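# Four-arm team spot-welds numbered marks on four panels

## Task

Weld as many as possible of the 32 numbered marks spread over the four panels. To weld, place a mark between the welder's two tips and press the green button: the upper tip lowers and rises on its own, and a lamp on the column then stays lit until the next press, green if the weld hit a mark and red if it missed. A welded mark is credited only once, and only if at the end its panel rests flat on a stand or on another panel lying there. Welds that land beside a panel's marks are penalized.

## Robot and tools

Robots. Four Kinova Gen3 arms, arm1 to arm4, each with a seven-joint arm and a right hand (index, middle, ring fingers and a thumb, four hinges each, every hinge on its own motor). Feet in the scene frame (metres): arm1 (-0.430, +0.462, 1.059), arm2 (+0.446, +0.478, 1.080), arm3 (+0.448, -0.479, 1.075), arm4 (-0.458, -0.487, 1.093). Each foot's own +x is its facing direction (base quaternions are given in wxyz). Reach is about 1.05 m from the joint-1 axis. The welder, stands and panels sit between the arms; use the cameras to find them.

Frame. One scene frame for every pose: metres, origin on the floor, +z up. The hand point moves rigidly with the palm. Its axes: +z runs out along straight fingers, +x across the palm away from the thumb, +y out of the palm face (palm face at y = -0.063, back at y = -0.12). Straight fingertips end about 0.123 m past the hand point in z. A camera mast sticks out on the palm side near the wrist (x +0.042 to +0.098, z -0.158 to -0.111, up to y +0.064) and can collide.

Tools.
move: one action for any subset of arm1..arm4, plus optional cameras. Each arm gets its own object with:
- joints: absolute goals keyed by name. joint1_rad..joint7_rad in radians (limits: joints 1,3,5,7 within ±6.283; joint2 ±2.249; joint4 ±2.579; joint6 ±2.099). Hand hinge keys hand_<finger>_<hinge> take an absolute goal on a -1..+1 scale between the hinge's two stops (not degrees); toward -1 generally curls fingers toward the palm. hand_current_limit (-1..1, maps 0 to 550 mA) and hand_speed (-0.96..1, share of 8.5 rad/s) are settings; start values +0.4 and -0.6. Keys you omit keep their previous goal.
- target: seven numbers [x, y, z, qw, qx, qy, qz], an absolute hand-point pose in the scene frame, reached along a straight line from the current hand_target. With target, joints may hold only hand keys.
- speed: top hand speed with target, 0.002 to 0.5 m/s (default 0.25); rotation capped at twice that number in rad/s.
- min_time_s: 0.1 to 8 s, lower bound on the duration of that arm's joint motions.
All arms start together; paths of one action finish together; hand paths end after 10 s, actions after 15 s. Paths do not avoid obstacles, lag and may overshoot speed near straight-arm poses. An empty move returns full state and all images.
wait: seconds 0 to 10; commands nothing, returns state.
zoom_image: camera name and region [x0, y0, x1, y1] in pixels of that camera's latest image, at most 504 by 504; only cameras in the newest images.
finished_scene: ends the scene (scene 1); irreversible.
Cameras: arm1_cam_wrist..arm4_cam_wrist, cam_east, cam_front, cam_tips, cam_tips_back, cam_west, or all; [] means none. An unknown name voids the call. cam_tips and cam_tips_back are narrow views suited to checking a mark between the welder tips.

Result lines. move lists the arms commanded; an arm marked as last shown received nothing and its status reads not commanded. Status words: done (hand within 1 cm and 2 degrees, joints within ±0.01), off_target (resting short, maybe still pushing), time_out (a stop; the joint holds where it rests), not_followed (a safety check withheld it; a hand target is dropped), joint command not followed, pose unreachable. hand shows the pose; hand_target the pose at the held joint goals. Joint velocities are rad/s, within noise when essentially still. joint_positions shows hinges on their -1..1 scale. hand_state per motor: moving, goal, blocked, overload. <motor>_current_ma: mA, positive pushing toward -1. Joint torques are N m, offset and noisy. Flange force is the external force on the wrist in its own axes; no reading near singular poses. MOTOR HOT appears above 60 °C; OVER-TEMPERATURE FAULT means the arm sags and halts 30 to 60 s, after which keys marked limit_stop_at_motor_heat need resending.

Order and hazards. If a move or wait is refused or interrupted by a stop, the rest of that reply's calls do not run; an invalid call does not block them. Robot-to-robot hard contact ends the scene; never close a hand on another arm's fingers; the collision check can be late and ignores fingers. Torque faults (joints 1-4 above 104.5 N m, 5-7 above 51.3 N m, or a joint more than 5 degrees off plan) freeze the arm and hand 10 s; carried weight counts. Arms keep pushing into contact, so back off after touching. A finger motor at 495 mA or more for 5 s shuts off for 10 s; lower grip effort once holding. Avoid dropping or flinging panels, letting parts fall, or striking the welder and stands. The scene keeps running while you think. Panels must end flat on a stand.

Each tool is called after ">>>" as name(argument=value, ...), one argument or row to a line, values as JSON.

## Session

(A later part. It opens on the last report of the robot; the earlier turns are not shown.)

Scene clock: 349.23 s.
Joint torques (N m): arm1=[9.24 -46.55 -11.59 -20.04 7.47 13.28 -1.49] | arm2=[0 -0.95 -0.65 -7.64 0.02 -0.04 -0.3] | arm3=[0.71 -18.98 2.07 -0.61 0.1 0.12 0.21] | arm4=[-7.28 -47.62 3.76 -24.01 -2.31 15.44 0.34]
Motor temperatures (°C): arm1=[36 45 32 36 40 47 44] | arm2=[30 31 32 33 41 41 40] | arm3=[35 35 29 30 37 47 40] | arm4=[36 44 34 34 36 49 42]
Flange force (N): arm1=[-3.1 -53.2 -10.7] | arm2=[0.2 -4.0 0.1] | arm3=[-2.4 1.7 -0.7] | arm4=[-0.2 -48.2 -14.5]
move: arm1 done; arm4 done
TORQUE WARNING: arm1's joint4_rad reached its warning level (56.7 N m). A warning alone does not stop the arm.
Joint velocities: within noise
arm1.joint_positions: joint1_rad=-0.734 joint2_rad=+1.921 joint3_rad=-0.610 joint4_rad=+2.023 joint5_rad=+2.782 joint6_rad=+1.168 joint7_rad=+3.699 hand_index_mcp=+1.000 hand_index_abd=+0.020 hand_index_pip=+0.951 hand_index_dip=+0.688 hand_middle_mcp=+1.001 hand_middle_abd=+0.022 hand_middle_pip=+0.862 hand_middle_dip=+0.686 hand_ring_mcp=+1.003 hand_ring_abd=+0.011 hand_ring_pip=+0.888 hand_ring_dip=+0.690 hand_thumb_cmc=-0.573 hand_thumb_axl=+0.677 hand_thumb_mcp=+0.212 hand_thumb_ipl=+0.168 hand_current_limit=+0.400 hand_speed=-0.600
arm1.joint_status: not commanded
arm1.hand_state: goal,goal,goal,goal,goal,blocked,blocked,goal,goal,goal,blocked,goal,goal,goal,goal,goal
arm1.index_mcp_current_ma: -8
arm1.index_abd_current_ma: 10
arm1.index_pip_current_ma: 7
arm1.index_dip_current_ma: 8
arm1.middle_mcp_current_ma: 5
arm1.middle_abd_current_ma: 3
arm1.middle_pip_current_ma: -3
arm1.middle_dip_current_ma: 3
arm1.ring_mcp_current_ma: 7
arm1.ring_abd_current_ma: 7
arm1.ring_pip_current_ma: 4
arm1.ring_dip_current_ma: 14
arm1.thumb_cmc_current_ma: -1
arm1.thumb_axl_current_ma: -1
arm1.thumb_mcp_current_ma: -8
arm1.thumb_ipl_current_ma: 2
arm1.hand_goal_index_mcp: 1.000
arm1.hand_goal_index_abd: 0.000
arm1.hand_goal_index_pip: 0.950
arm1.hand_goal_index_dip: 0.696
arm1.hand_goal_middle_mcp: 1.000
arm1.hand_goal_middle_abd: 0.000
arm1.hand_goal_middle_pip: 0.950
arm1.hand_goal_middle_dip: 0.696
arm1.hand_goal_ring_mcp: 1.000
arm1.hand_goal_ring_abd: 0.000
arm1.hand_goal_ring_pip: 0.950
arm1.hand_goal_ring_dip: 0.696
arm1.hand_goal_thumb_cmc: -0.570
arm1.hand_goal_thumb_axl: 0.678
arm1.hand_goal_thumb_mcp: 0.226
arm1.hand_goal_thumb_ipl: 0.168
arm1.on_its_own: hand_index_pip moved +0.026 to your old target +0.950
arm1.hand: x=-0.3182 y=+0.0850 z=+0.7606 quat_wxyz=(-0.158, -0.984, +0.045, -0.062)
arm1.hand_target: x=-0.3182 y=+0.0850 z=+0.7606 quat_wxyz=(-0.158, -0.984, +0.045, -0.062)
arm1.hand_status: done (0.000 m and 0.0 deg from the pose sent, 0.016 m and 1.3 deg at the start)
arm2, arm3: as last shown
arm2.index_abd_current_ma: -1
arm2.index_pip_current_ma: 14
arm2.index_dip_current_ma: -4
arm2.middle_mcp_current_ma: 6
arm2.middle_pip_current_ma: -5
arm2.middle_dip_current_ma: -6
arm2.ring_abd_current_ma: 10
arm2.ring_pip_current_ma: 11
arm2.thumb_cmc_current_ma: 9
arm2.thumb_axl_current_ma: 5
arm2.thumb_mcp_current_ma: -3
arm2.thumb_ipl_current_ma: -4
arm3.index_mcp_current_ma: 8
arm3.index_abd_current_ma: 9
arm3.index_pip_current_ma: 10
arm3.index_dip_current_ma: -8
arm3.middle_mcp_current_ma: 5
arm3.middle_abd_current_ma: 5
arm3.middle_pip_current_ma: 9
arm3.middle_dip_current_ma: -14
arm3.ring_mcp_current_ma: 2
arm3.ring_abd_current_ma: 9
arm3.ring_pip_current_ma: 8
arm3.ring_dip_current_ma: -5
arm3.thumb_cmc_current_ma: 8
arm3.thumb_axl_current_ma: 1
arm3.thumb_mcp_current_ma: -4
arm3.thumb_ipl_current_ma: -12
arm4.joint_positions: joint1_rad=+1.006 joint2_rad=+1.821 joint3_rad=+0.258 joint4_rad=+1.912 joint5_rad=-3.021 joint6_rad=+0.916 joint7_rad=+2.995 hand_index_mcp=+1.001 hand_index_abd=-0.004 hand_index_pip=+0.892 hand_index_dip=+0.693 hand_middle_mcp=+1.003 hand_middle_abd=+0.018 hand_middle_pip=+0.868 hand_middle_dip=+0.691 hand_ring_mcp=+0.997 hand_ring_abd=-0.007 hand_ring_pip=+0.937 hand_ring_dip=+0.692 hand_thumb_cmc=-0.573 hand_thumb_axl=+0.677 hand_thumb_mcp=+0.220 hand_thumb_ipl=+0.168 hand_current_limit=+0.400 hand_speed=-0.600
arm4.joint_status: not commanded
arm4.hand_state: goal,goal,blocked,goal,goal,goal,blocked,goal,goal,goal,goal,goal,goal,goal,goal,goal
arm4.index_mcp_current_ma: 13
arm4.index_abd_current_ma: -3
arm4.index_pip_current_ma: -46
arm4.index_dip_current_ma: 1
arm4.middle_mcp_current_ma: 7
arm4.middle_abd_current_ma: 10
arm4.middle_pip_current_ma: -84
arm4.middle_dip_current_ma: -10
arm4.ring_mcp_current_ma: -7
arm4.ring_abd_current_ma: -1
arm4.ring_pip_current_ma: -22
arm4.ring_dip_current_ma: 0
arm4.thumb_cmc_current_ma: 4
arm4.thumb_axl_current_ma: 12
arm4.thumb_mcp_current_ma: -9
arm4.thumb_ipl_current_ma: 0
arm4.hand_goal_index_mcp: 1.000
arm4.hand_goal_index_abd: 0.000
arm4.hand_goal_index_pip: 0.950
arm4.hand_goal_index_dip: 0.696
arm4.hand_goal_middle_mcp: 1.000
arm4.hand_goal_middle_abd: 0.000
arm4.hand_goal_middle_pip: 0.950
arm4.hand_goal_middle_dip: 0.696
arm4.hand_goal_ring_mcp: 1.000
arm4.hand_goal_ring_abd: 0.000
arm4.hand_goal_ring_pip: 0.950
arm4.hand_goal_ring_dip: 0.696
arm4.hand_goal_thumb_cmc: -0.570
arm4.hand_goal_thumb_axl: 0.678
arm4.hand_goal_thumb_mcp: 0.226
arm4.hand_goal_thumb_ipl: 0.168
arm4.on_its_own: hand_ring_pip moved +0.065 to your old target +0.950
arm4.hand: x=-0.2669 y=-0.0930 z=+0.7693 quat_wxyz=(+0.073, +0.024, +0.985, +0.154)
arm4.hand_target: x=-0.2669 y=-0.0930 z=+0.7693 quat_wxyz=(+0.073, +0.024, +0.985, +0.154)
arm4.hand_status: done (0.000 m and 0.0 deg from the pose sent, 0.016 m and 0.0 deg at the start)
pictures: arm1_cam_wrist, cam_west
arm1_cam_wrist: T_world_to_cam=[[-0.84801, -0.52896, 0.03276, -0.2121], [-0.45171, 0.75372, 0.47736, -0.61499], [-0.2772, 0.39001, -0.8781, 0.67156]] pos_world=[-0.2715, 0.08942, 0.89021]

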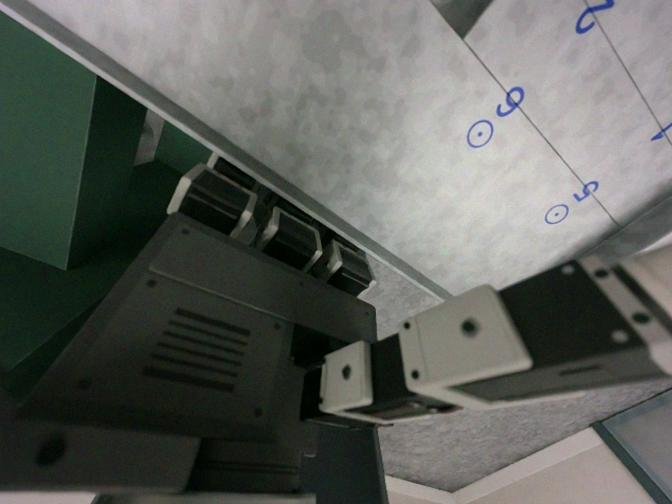

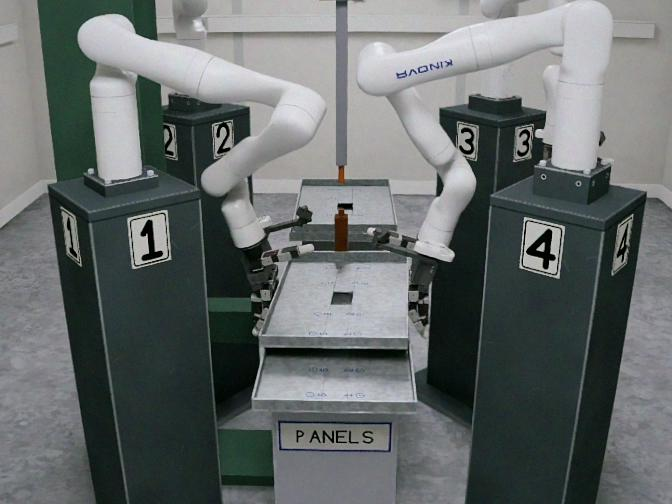

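>>> wait(
  seconds=0.1,
  cameras=["cam_tips","cam_front","cam_tips_back"],
)

>>> zoom_image(
  camera="cam_front",
  region=[200, 290, 360, 410],
)

Scene clock: 352.97 s.
Joint torques (N m): arm1=[9.31 -46.54 -11.66 -20.13 7.48 13.26 -1.47] | arm2=[-0.09 -0.98 -0.58 -7.53 0.03 -0.04 -0.31] | arm3=[0.72 -18.99 2.07 -0.57 0.13 0.13 0.25] | arm4=[-7.24 -47.58 3.71 -24.09 -2.33 15.47 0.4]
Motor temperatures (°C): arm1=[36 45 32 36 40 47 44] | arm2=[30 31 32 33 41 41 40] | arm3=[35 35 29 30 37 47 40] | arm4=[36 45 34 34 36 50 42]
Flange force (N): arm1=[-3.1 -53.4 -11.0] | arm2=[0.0 -3.8 -0.3] | arm3=[-2.6 1.8 -0.6] | arm4=[-0.2 -48.1 -14.8]
Joint velocities: within noise
arm1.joint_positions: joint1_rad=-0.734 joint2_rad=+1.921 joint3_rad=-0.610 joint4_rad=+2.023 joint5_rad=+2.782 joint6_rad=+1.168 joint7_rad=+3.699 hand_index_mcp=+1.000 hand_index_abd=+0.020 hand_index_pip=+0.951 hand_index_dip=+0.688 hand_middle_mcp=+1.001 hand_middle_abd=+0.022 hand_middle_pip=+0.862 hand_middle_dip=+0.686 hand_ring_mcp=+1.003 hand_ring_abd=+0.011 hand_ring_pip=+0.888 hand_ring_dip=+0.690 hand_thumb_cmc=-0.573 hand_thumb_axl=+0.677 hand_thumb_mcp=+0.212 hand_thumb_ipl=+0.168 hand_current_limit=+0.400 hand_speed=-0.600
arm1.joint_status: not commanded
arm1.hand_state: goal,goal,goal,goal,goal,blocked,blocked,goal,goal,goal,blocked,goal,goal,goal,goal,goal
arm1.index_mcp_current_ma: -4
arm1.index_abd_current_ma: 9
arm1.index_pip_current_ma: 8
arm1.index_dip_current_ma: 1
arm1.middle_mcp_current_ma: 3
arm1.middle_abd_current_ma: -1
arm1.middle_pip_current_ma: 1
arm1.middle_dip_current_ma: -4
arm1.ring_mcp_current_ma: 5
arm1.ring_abd_current_ma: 9
arm1.ring_pip_current_ma: 6
arm1.ring_dip_current_ma: 13
arm1.thumb_cmc_current_ma: 3
arm1.thumb_axl_current_ma: -6
arm1.thumb_mcp_current_ma: -2
arm1.thumb_ipl_current_ma: -4
arm1.hand_goal_index_mcp: 1.000
arm1.hand_goal_index_abd: 0.000
arm1.hand_goal_index_pip: 0.950
arm1.hand_goal_index_dip: 0.696
arm1.hand_goal_middle_mcp: 1.000
arm1.hand_goal_middle_abd: 0.000
arm1.hand_goal_middle_pip: 0.950
arm1.hand_goal_middle_dip: 0.696
arm1.hand_goal_ring_mcp: 1.000
arm1.hand_goal_ring_abd: 0.000
arm1.hand_goal_ring_pip: 0.950
arm1.hand_goal_ring_dip: 0.696
arm1.hand_goal_thumb_cmc: -0.570
arm1.hand_goal_thumb_axl: 0.678
arm1.hand_goal_thumb_mcp: 0.226
arm1.hand_goal_thumb_ipl: 0.168
arm1.hand: x=-0.3182 y=+0.0850 z=+0.7606 quat_wxyz=(-0.158, -0.984, +0.045, -0.062)
arm1.hand_target: x=-0.3182 y=+0.0850 z=+0.7606 quat_wxyz=(-0.158, -0.984, +0.045, -0.062)
arm1.hand_status: done (0.000 m and 0.0 deg from the pose sent, 0.016 m and 1.3 deg at the start)
arm2.joint_positions: joint1_rad=+0.337 joint2_rad=-0.359 joint3_rad=-0.117 joint4_rad=+1.459 joint5_rad=-0.012 joint6_rad=+2.047 joint7_rad=+1.614 hand_index_mcp=+0.753 hand_index_abd=+0.000 hand_index_pip=+0.577 hand_index_dip=+0.696 hand_middle_mcp=+0.753 hand_middle_abd=+0.000 hand_middle_pip=+0.577 hand_middle_dip=+0.696 hand_ring_mcp=+0.753 hand_ring_abd=+0.000 hand_ring_pip=+0.577 hand_ring_dip=+0.696 hand_thumb_cmc=+0.714 hand_thumb_axl=+0.677 hand_thumb_mcp=+0.224 hand_thumb_ipl=+0.168 hand_current_limit=+0.400 hand_speed=-0.600
arm2.joint_status: not commanded
arm2.hand_state: goal,goal,goal,goal,goal,goal,goal,goal,goal,goal,goal,goal,goal,goal,goal,goal
arm2.index_mcp_current_ma: -12
arm2.index_abd_current_ma: -7
arm2.index_pip_current_ma: 13
arm2.index_dip_current_ma: -4
arm2.middle_mcp_current_ma: 10
arm2.middle_abd_current_ma: 3
arm2.middle_pip_current_ma: -4
arm2.middle_dip_current_ma: -7
arm2.ring_mcp_current_ma: 1
arm2.ring_abd_current_ma: 0
arm2.ring_pip_current_ma: 13
arm2.ring_dip_current_ma: -1
arm2.thumb_cmc_current_ma: 6
arm2.thumb_axl_current_ma: 9
arm2.thumb_mcp_current_ma: -5
arm2.thumb_ipl_current_ma: -6
arm2.hand_goal_index_mcp: 0.754
arm2.hand_goal_index_abd: 0.000
arm2.hand_goal_index_pip: 0.576
arm2.hand_goal_index_dip: 0.696
arm2.hand_goal_middle_mcp: 0.754
arm2.hand_goal_middle_abd: 0.000
arm2.hand_goal_middle_pip: 0.576
arm2.hand_goal_middle_dip: 0.696
arm2.hand_goal_ring_mcp: 0.754
arm2.hand_goal_ring_abd: 0.000
arm2.hand_goal_ring_pip: 0.576
arm2.hand_goal_ring_dip: 0.696
arm2.hand_goal_thumb_cmc: 0.714
arm2.hand_goal_thumb_axl: 0.678
arm2.hand_goal_thumb_mcp: 0.226
arm2.hand_goal_thumb_ipl: 0.168
arm2.hand: x=+0.6049 y=+0.4134 z=+1.5951 quat_wxyz=(-0.015, +0.402, +0.915, -0.017)
arm2.hand_target: x=+0.6049 y=+0.4134 z=+1.5951 quat_wxyz=(-0.015, +0.402, +0.915, -0.017)
arm2.hand_status: not commanded
arm3.joint_positions: joint1_rad=-2.698 joint2_rad=+1.217 joint3_rad=+0.014 joint4_rad=+1.715 joint5_rad=-0.114 joint6_rad=+0.218 joint7_rad=+1.424 hand_index_mcp=+0.150 hand_index_abd=+0.000 hand_index_pip=-0.476 hand_index_dip=+0.008 hand_middle_mcp=+0.753 hand_middle_abd=-0.011 hand_middle_pip=+0.577 hand_middle_dip=+0.703 hand_ring_mcp=+0.152 hand_ring_abd=+0.000 hand_ring_pip=-0.470 hand_ring_dip=+0.008 hand_thumb_cmc=-0.572 hand_thumb_axl=+0.677 hand_thumb_mcp=+0.216 hand_thumb_ipl=+0.168 hand_current_limit=+0.400 hand_speed=-0.600
arm3.joint_status: not commanded
arm3.hand_state: blocked,goal,blocked,goal,goal,goal,goal,goal,blocked,goal,blocked,goal,goal,goal,goal,goal
arm3.index_mcp_current_ma: 9
arm3.index_abd_current_ma: 10
arm3.index_pip_current_ma: 11
arm3.index_dip_current_ma: -11
arm3.middle_mcp_current_ma: 3
arm3.middle_abd_current_ma: -1
arm3.middle_pip_current_ma: 9
arm3.middle_dip_current_ma: -6
arm3.ring_mcp_current_ma: -1
arm3.ring_abd_current_ma: 2
arm3.ring_pip_current_ma: 5
arm3.ring_dip_current_ma: 4
arm3.thumb_cmc_current_ma: -1
arm3.thumb_axl_current_ma: -7
arm3.thumb_mcp_current_ma: -1
arm3.thumb_ipl_current_ma: -9
arm3.hand_goal_index_mcp: 0.100
arm3.hand_goal_index_abd: 0.000
arm3.hand_goal_index_pip: -0.500
arm3.hand_goal_index_dip: 0.000
arm3.hand_goal_middle_mcp: 0.754
arm3.hand_goal_middle_abd: 0.000
arm3.hand_goal_middle_pip: 0.576
arm3.hand_goal_middle_dip: 0.696
arm3.hand_goal_ring_mcp: 0.100
arm3.hand_goal_ring_abd: 0.000
arm3.hand_goal_ring_pip: -0.500
arm3.hand_goal_ring_dip: 0.000
arm3.hand_goal_thumb_cmc: -0.570
arm3.hand_goal_thumb_axl: 0.678
arm3.hand_goal_thumb_mcp: 0.226
arm3.hand_goal_thumb_ipl: 0.168
arm3.hand: x=-0.0250 y=-0.6570 z=+0.9000 quat_wxyz=(+0.000, -1.000, +0.000, +0.000)
arm3.hand_target: x=-0.0250 y=-0.6570 z=+0.9000 quat_wxyz=(+0.000, -1.000, +0.000, +0.000)
arm3.hand_status: not commanded
arm4.joint_positions: joint1_rad=+1.006 joint2_rad=+1.821 joint3_rad=+0.258 joint4_rad=+1.912 joint5_rad=-3.021 joint6_rad=+0.916 joint7_rad=+2.995 hand_index_mcp=+1.001 hand_index_abd=-0.004 hand_index_pip=+0.892 hand_index_dip=+0.693 hand_middle_mcp=+1.003 hand_middle_abd=+0.018 hand_middle_pip=+0.868 hand_middle_dip=+0.691 hand_ring_mcp=+0.997 hand_ring_abd=-0.007 hand_ring_pip=+0.937 hand_ring_dip=+0.692 hand_thumb_cmc=-0.573 hand_thumb_axl=+0.677 hand_thumb_mcp=+0.220 hand_thumb_ipl=+0.168 hand_current_limit=+0.400 hand_speed=-0.600
arm4.joint_status: not commanded
arm4.hand_state: goal,goal,blocked,goal,goal,goal,blocked,goal,goal,goal,goal,goal,goal,goal,goal,goal
arm4.index_mcp_current_ma: -6
arm4.index_abd_current_ma: 8
arm4.index_pip_current_ma: -47
arm4.index_dip_current_ma: -1
arm4.middle_mcp_current_ma: -1
arm4.middle_abd_current_ma: -1
arm4.middle_pip_current_ma: -82
arm4.middle_dip_current_ma: -12
arm4.ring_mcp_current_ma: -1
arm4.ring_abd_current_ma: 2
arm4.ring_pip_current_ma: -5
arm4.ring_dip_current_ma: -4
arm4.thumb_cmc_current_ma: 16
arm4.thumb_axl_current_ma: -4
arm4.thumb_mcp_current_ma: -14
arm4.thumb_ipl_current_ma: -5
arm4.hand_goal_index_mcp: 1.000
arm4.hand_goal_index_abd: 0.000
arm4.hand_goal_index_pip: 0.950
arm4.hand_goal_index_dip: 0.696
arm4.hand_goal_middle_mcp: 1.000
arm4.hand_goal_middle_abd: 0.000
arm4.hand_goal_middle_pip: 0.950
arm4.hand_goal_middle_dip: 0.696
arm4.hand_goal_ring_mcp: 1.000
arm4.hand_goal_ring_abd: 0.000
arm4.hand_goal_ring_pip: 0.950
arm4.hand_goal_ring_dip: 0.696
arm4.hand_goal_thumb_cmc: -0.570
arm4.hand_goal_thumb_axl: 0.678
arm4.hand_goal_thumb_mcp: 0.226
arm4.hand_goal_thumb_ipl: 0.168
arm4.hand: x=-0.2669 y=-0.0930 z=+0.7693 quat_wxyz=(+0.073, +0.024, +0.985, +0.154)
arm4.hand_target: x=-0.2669 y=-0.0930 z=+0.7693 quat_wxyz=(+0.073, +0.024, +0.985, +0.154)
arm4.hand_status: done (0.000 m and 0.0 deg from the pose sent, 0.016 m and 0.0 deg at the start)
wait: 0.10 s; at rest from the start
pictures: cam_front, cam_tips, cam_tips_back

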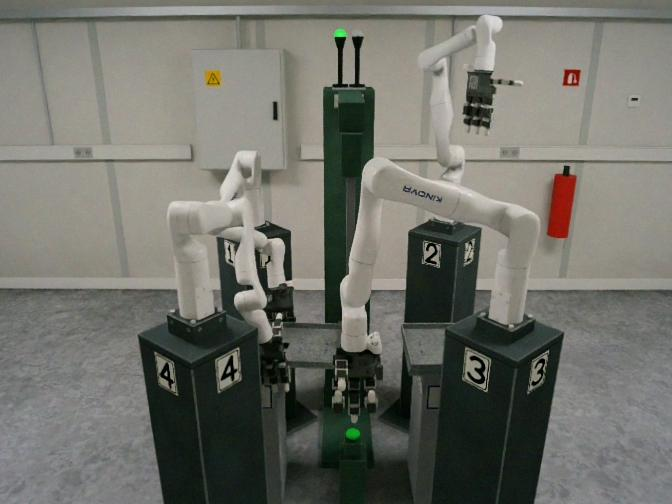

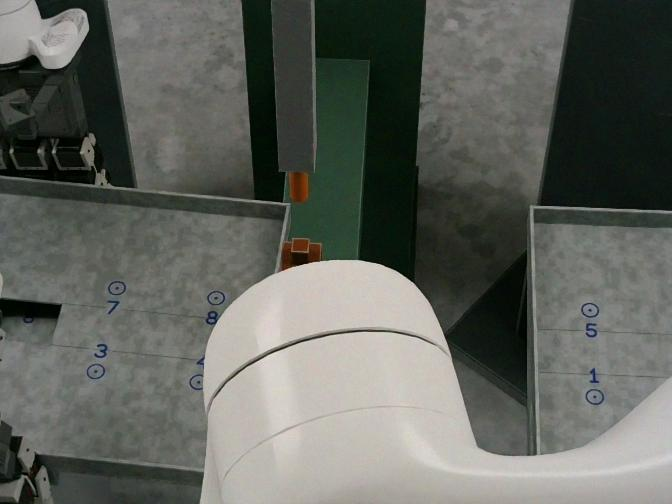

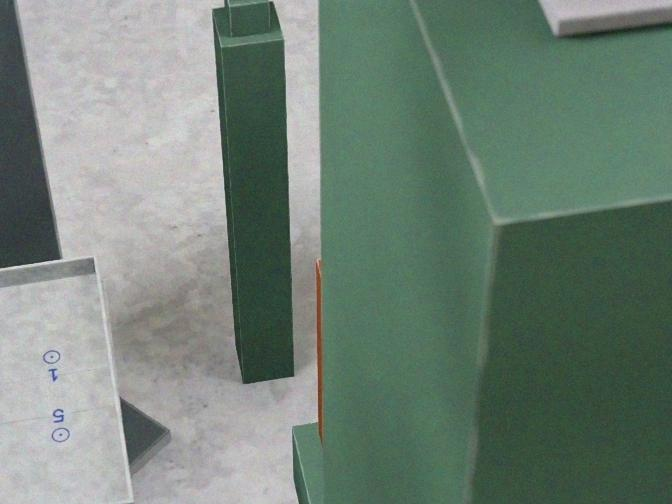

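Scaled by 3.150.

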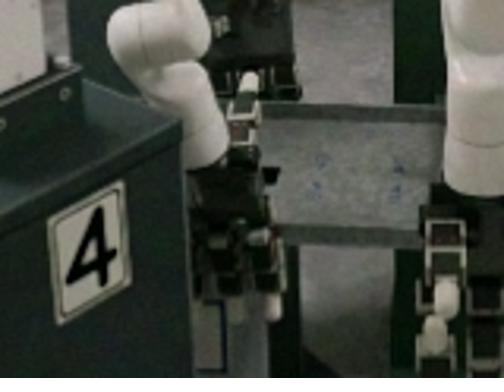

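>>> move(
  arm1={"target":[-0.3213,0.0896,0.7606,0.15671,0.98525,-0.02053,0.06561],"speed":0.06},
  arm4={"target":[-0.2612,-0.0856,0.7693,0.06875,-0.00075,0.98546,0.15536],"speed":0.06},
  cameras=["cam_west","cam_tips"],
)

>>> zoom_image(
  camera="cam_west",
  region=[245, 320, 305, 410],
)

>>> zoom_image(
  camera="cam_west",
  region=[370, 320, 430, 410],
)

>>> zoom_image(
  camera="cam_tips",
  region=[0, 160, 320, 480],
)

Scene clock: 364.10 s.
Joint torques (N m): arm1=[7.88 -45.36 -12.79 -19.19 7.55 12.78 -1.35] | arm2=[0.03 -1.02 -0.55 -7.62 0.01 -0.07 -0.28] | arm3=[0.7 -19.02 2.08 -0.56 0.15 0.08 0.22] | arm4=[-8.39 -47.75 2.04 -24.38 -2.12 15.49 0.39]
Motor temperatures (°C): arm1=[36 46 32 35 40 48 44] | arm2=[30 31 32 33 41 41 40] | arm3=[35 36 29 30 37 47 40] | arm4=[36 46 34 35 36 50 42]
Flange force (N): arm1=[-3.1 -52.3 -10.6] | arm2=[0.0 -3.6 -0.1] | arm3=[-2.7 1.8 -0.6] | arm4=[0.4 -48.2 -14.9]
move: arm1 done; arm4 done
Joint velocities: within noise
arm1.joint_positions: joint1_rad=-0.720 joint2_rad=+1.916 joint3_rad=-0.576 joint4_rad=+2.042 joint5_rad=+2.823 joint6_rad=+1.154 joint7_rad=+3.716 hand_index_mcp=+1.000 hand_index_abd=+0.020 hand_index_pip=+0.951 hand_index_dip=+0.688 hand_middle_mcp=+1.001 hand_middle_abd=+0.022 hand_middle_pip=+0.862 hand_middle_dip=+0.686 hand_ring_mcp=+1.003 hand_ring_abd=+0.011 hand_ring_pip=+0.888 hand_ring_dip=+0.690 hand_thumb_cmc=-0.573 hand_thumb_axl=+0.677 hand_thumb_mcp=+0.212 hand_thumb_ipl=+0.168 hand_current_limit=+0.400 hand_speed=-0.600
arm1.joint_status: not commanded
arm1.hand_state: goal,goal,goal,goal,goal,blocked,blocked,goal,goal,goal,blocked,goal,goal,goal,goal,goal
arm1.index_mcp_current_ma: -10
arm1.index_abd_current_ma: 4
arm1.index_pip_current_ma: 3
arm1.index_dip_current_ma: 0
arm1.middle_mcp_current_ma: 7
arm1.middle_abd_current_ma: 5
arm1.middle_pip_current_ma: -2
arm1.middle_dip_current_ma: 9
arm1.ring_mcp_current_ma: 7
arm1.ring_abd_current_ma: 16
arm1.ring_pip_current_ma: 13
arm1.ring_dip_current_ma: 6
arm1.thumb_cmc_current_ma: 0
arm1.thumb_axl_current_ma: -5
arm1.thumb_mcp_current_ma: -6
arm1.thumb_ipl_current_ma: -6
arm1.hand_goal_index_mcp: 1.000
arm1.hand_goal_index_abd: 0.000
arm1.hand_goal_index_pip: 0.950
arm1.hand_goal_index_dip: 0.696
arm1.hand_goal_middle_mcp: 1.000
arm1.hand_goal_middle_abd: 0.000
arm1.hand_goal_middle_pip: 0.950
arm1.hand_goal_middle_dip: 0.696
arm1.hand_goal_ring_mcp: 1.000
arm1.hand_goal_ring_abd: 0.000
arm1.hand_goal_ring_pip: 0.950
arm1.hand_goal_ring_dip: 0.696
arm1.hand_goal_thumb_cmc: -0.570
arm1.hand_goal_thumb_axl: 0.678
arm1.hand_goal_thumb_mcp: 0.226
arm1.hand_goal_thumb_ipl: 0.168
arm1.hand: x=-0.3213 y=+0.0896 z=+0.7606 quat_wxyz=(-0.157, -0.985, +0.021, -0.066)
arm1.hand_target: x=-0.3213 y=+0.0896 z=+0.7606 quat_wxyz=(-0.157, -0.985, +0.021, -0.066)
arm1.hand_status: done (0.000 m and 0.0 deg from the pose sent, 0.006 m and 2.8 deg at the start)
arm2, arm3: as last shown
arm2.index_mcp_current_ma: -10
arm2.index_abd_current_ma: -9
arm2.index_pip_current_ma: 8
arm2.index_dip_current_ma: -5
arm2.middle_mcp_current_ma: 7
arm2.middle_abd_current_ma: -3
arm2.middle_dip_current_ma: 2
arm2.ring_abd_current_ma: 3
arm2.ring_pip_current_ma: 11
arm2.ring_dip_current_ma: 5
arm2.thumb_cmc_current_ma: 7
arm2.thumb_mcp_current_ma: -7
arm3.index_mcp_current_ma: 4
arm3.index_abd_current_ma: 13
arm3.index_pip_current_ma: 9
arm3.index_dip_current_ma: -6
arm3.middle_abd_current_ma: 5
arm3.middle_pip_current_ma: 11
arm3.middle_dip_current_ma: -18
arm3.ring_mcp_current_ma: 0
arm3.ring_abd_current_ma: 10
arm3.ring_pip_current_ma: 7
arm3.ring_dip_current_ma: -1
arm3.thumb_cmc_current_ma: -3
arm3.thumb_axl_current_ma: -2
arm3.thumb_mcp_current_ma: 0
arm3.thumb_ipl_current_ma: -6
arm4.joint_positions: joint1_rad=+1.027 joint2_rad=+1.817 joint3_rad=+0.287 joint4_rad=+1.891 joint5_rad=-2.962 joint6_rad=+0.907 joint7_rad=+3.008 hand_index_mcp=+1.001 hand_index_abd=-0.002 hand_index_pip=+0.892 hand_index_dip=+0.693 hand_middle_mcp=+1.003 hand_middle_abd=+0.018 hand_middle_pip=+0.870 hand_middle_dip=+0.691 hand_ring_mcp=+1.000 hand_ring_abd=-0.007 hand_ring_pip=+0.938 hand_ring_dip=+0.692 hand_thumb_cmc=-0.573 hand_thumb_axl=+0.677 hand_thumb_mcp=+0.220 hand_thumb_ipl=+0.168 hand_current_limit=+0.400 hand_speed=-0.600
arm4.joint_status: not commanded
arm4.hand_state: goal,goal,blocked,goal,goal,goal,blocked,goal,goal,goal,goal,goal,goal,goal,goal,goal
arm4.index_mcp_current_ma: 2
arm4.index_abd_current_ma: 3
arm4.index_pip_current_ma: -45
arm4.index_dip_current_ma: -2
arm4.middle_mcp_current_ma: -11
arm4.middle_abd_current_ma: 2
arm4.middle_pip_current_ma: -90
arm4.middle_dip_current_ma: -12
arm4.ring_mcp_current_ma: 0
arm4.ring_abd_current_ma: 10
arm4.ring_pip_current_ma: 2
arm4.ring_dip_current_ma: -3
arm4.thumb_cmc_current_ma: 4
arm4.thumb_axl_current_ma: -3
arm4.thumb_mcp_current_ma: -5
arm4.thumb_ipl_current_ma: -5
arm4.hand_goal_index_mcp: 1.000
arm4.hand_goal_index_abd: 0.000
arm4.hand_goal_index_pip: 0.950
arm4.hand_goal_index_dip: 0.696
arm4.hand_goal_middle_mcp: 1.000
arm4.hand_goal_middle_abd: 0.000
arm4.hand_goal_middle_pip: 0.950
arm4.hand_goal_middle_dip: 0.696
arm4.hand_goal_ring_mcp: 1.000
arm4.hand_goal_ring_abd: 0.000
arm4.hand_goal_ring_pip: 0.950
arm4.hand_goal_ring_dip: 0.696
arm4.hand_goal_thumb_cmc: -0.570
arm4.hand_goal_thumb_axl: 0.678
arm4.hand_goal_thumb_mcp: 0.226
arm4.hand_goal_thumb_ipl: 0.168
arm4.hand: x=-0.2612 y=-0.0856 z=+0.7693 quat_wxyz=(+0.069, -0.001, +0.985, +0.155)
arm4.hand_target: x=-0.2612 y=-0.0856 z=+0.7693 quat_wxyz=(+0.069, -0.001, +0.985, +0.155)
arm4.hand_status: done (0.000 m and 0.0 deg from the pose sent, 0.009 m and 2.9 deg at the start)
pictures: cam_tips, cam_west

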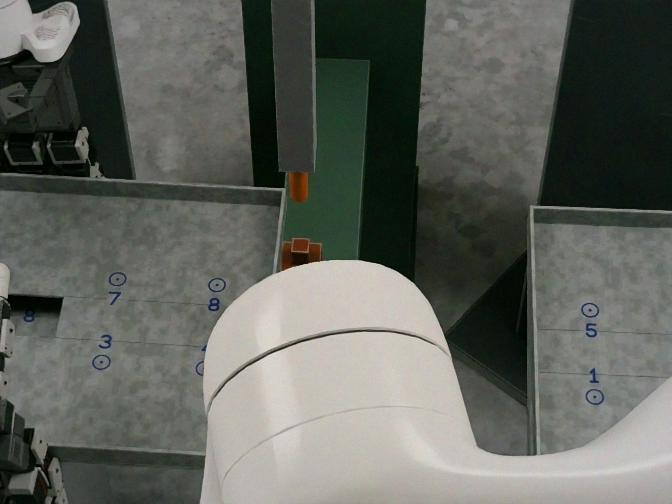

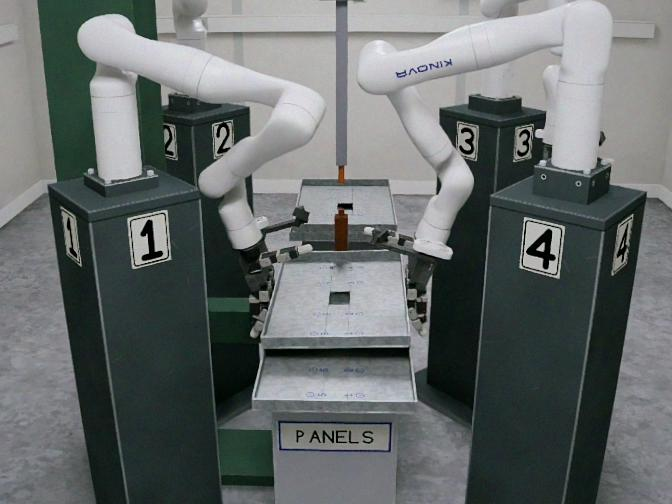

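Scaled by 5.600.

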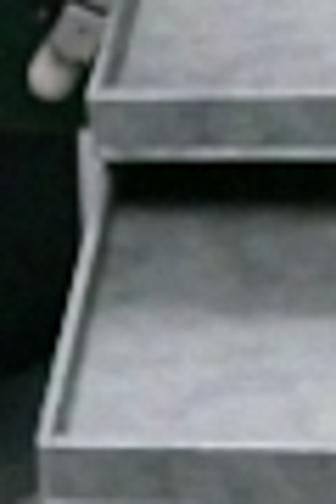

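Scaled by 5.600.

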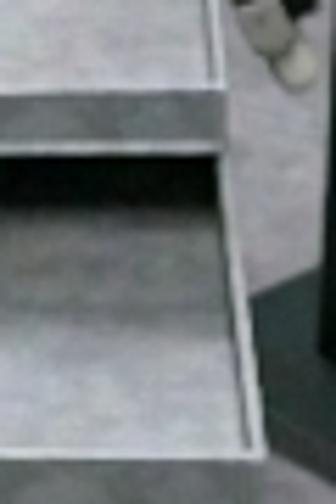

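Scaled by 1.575.

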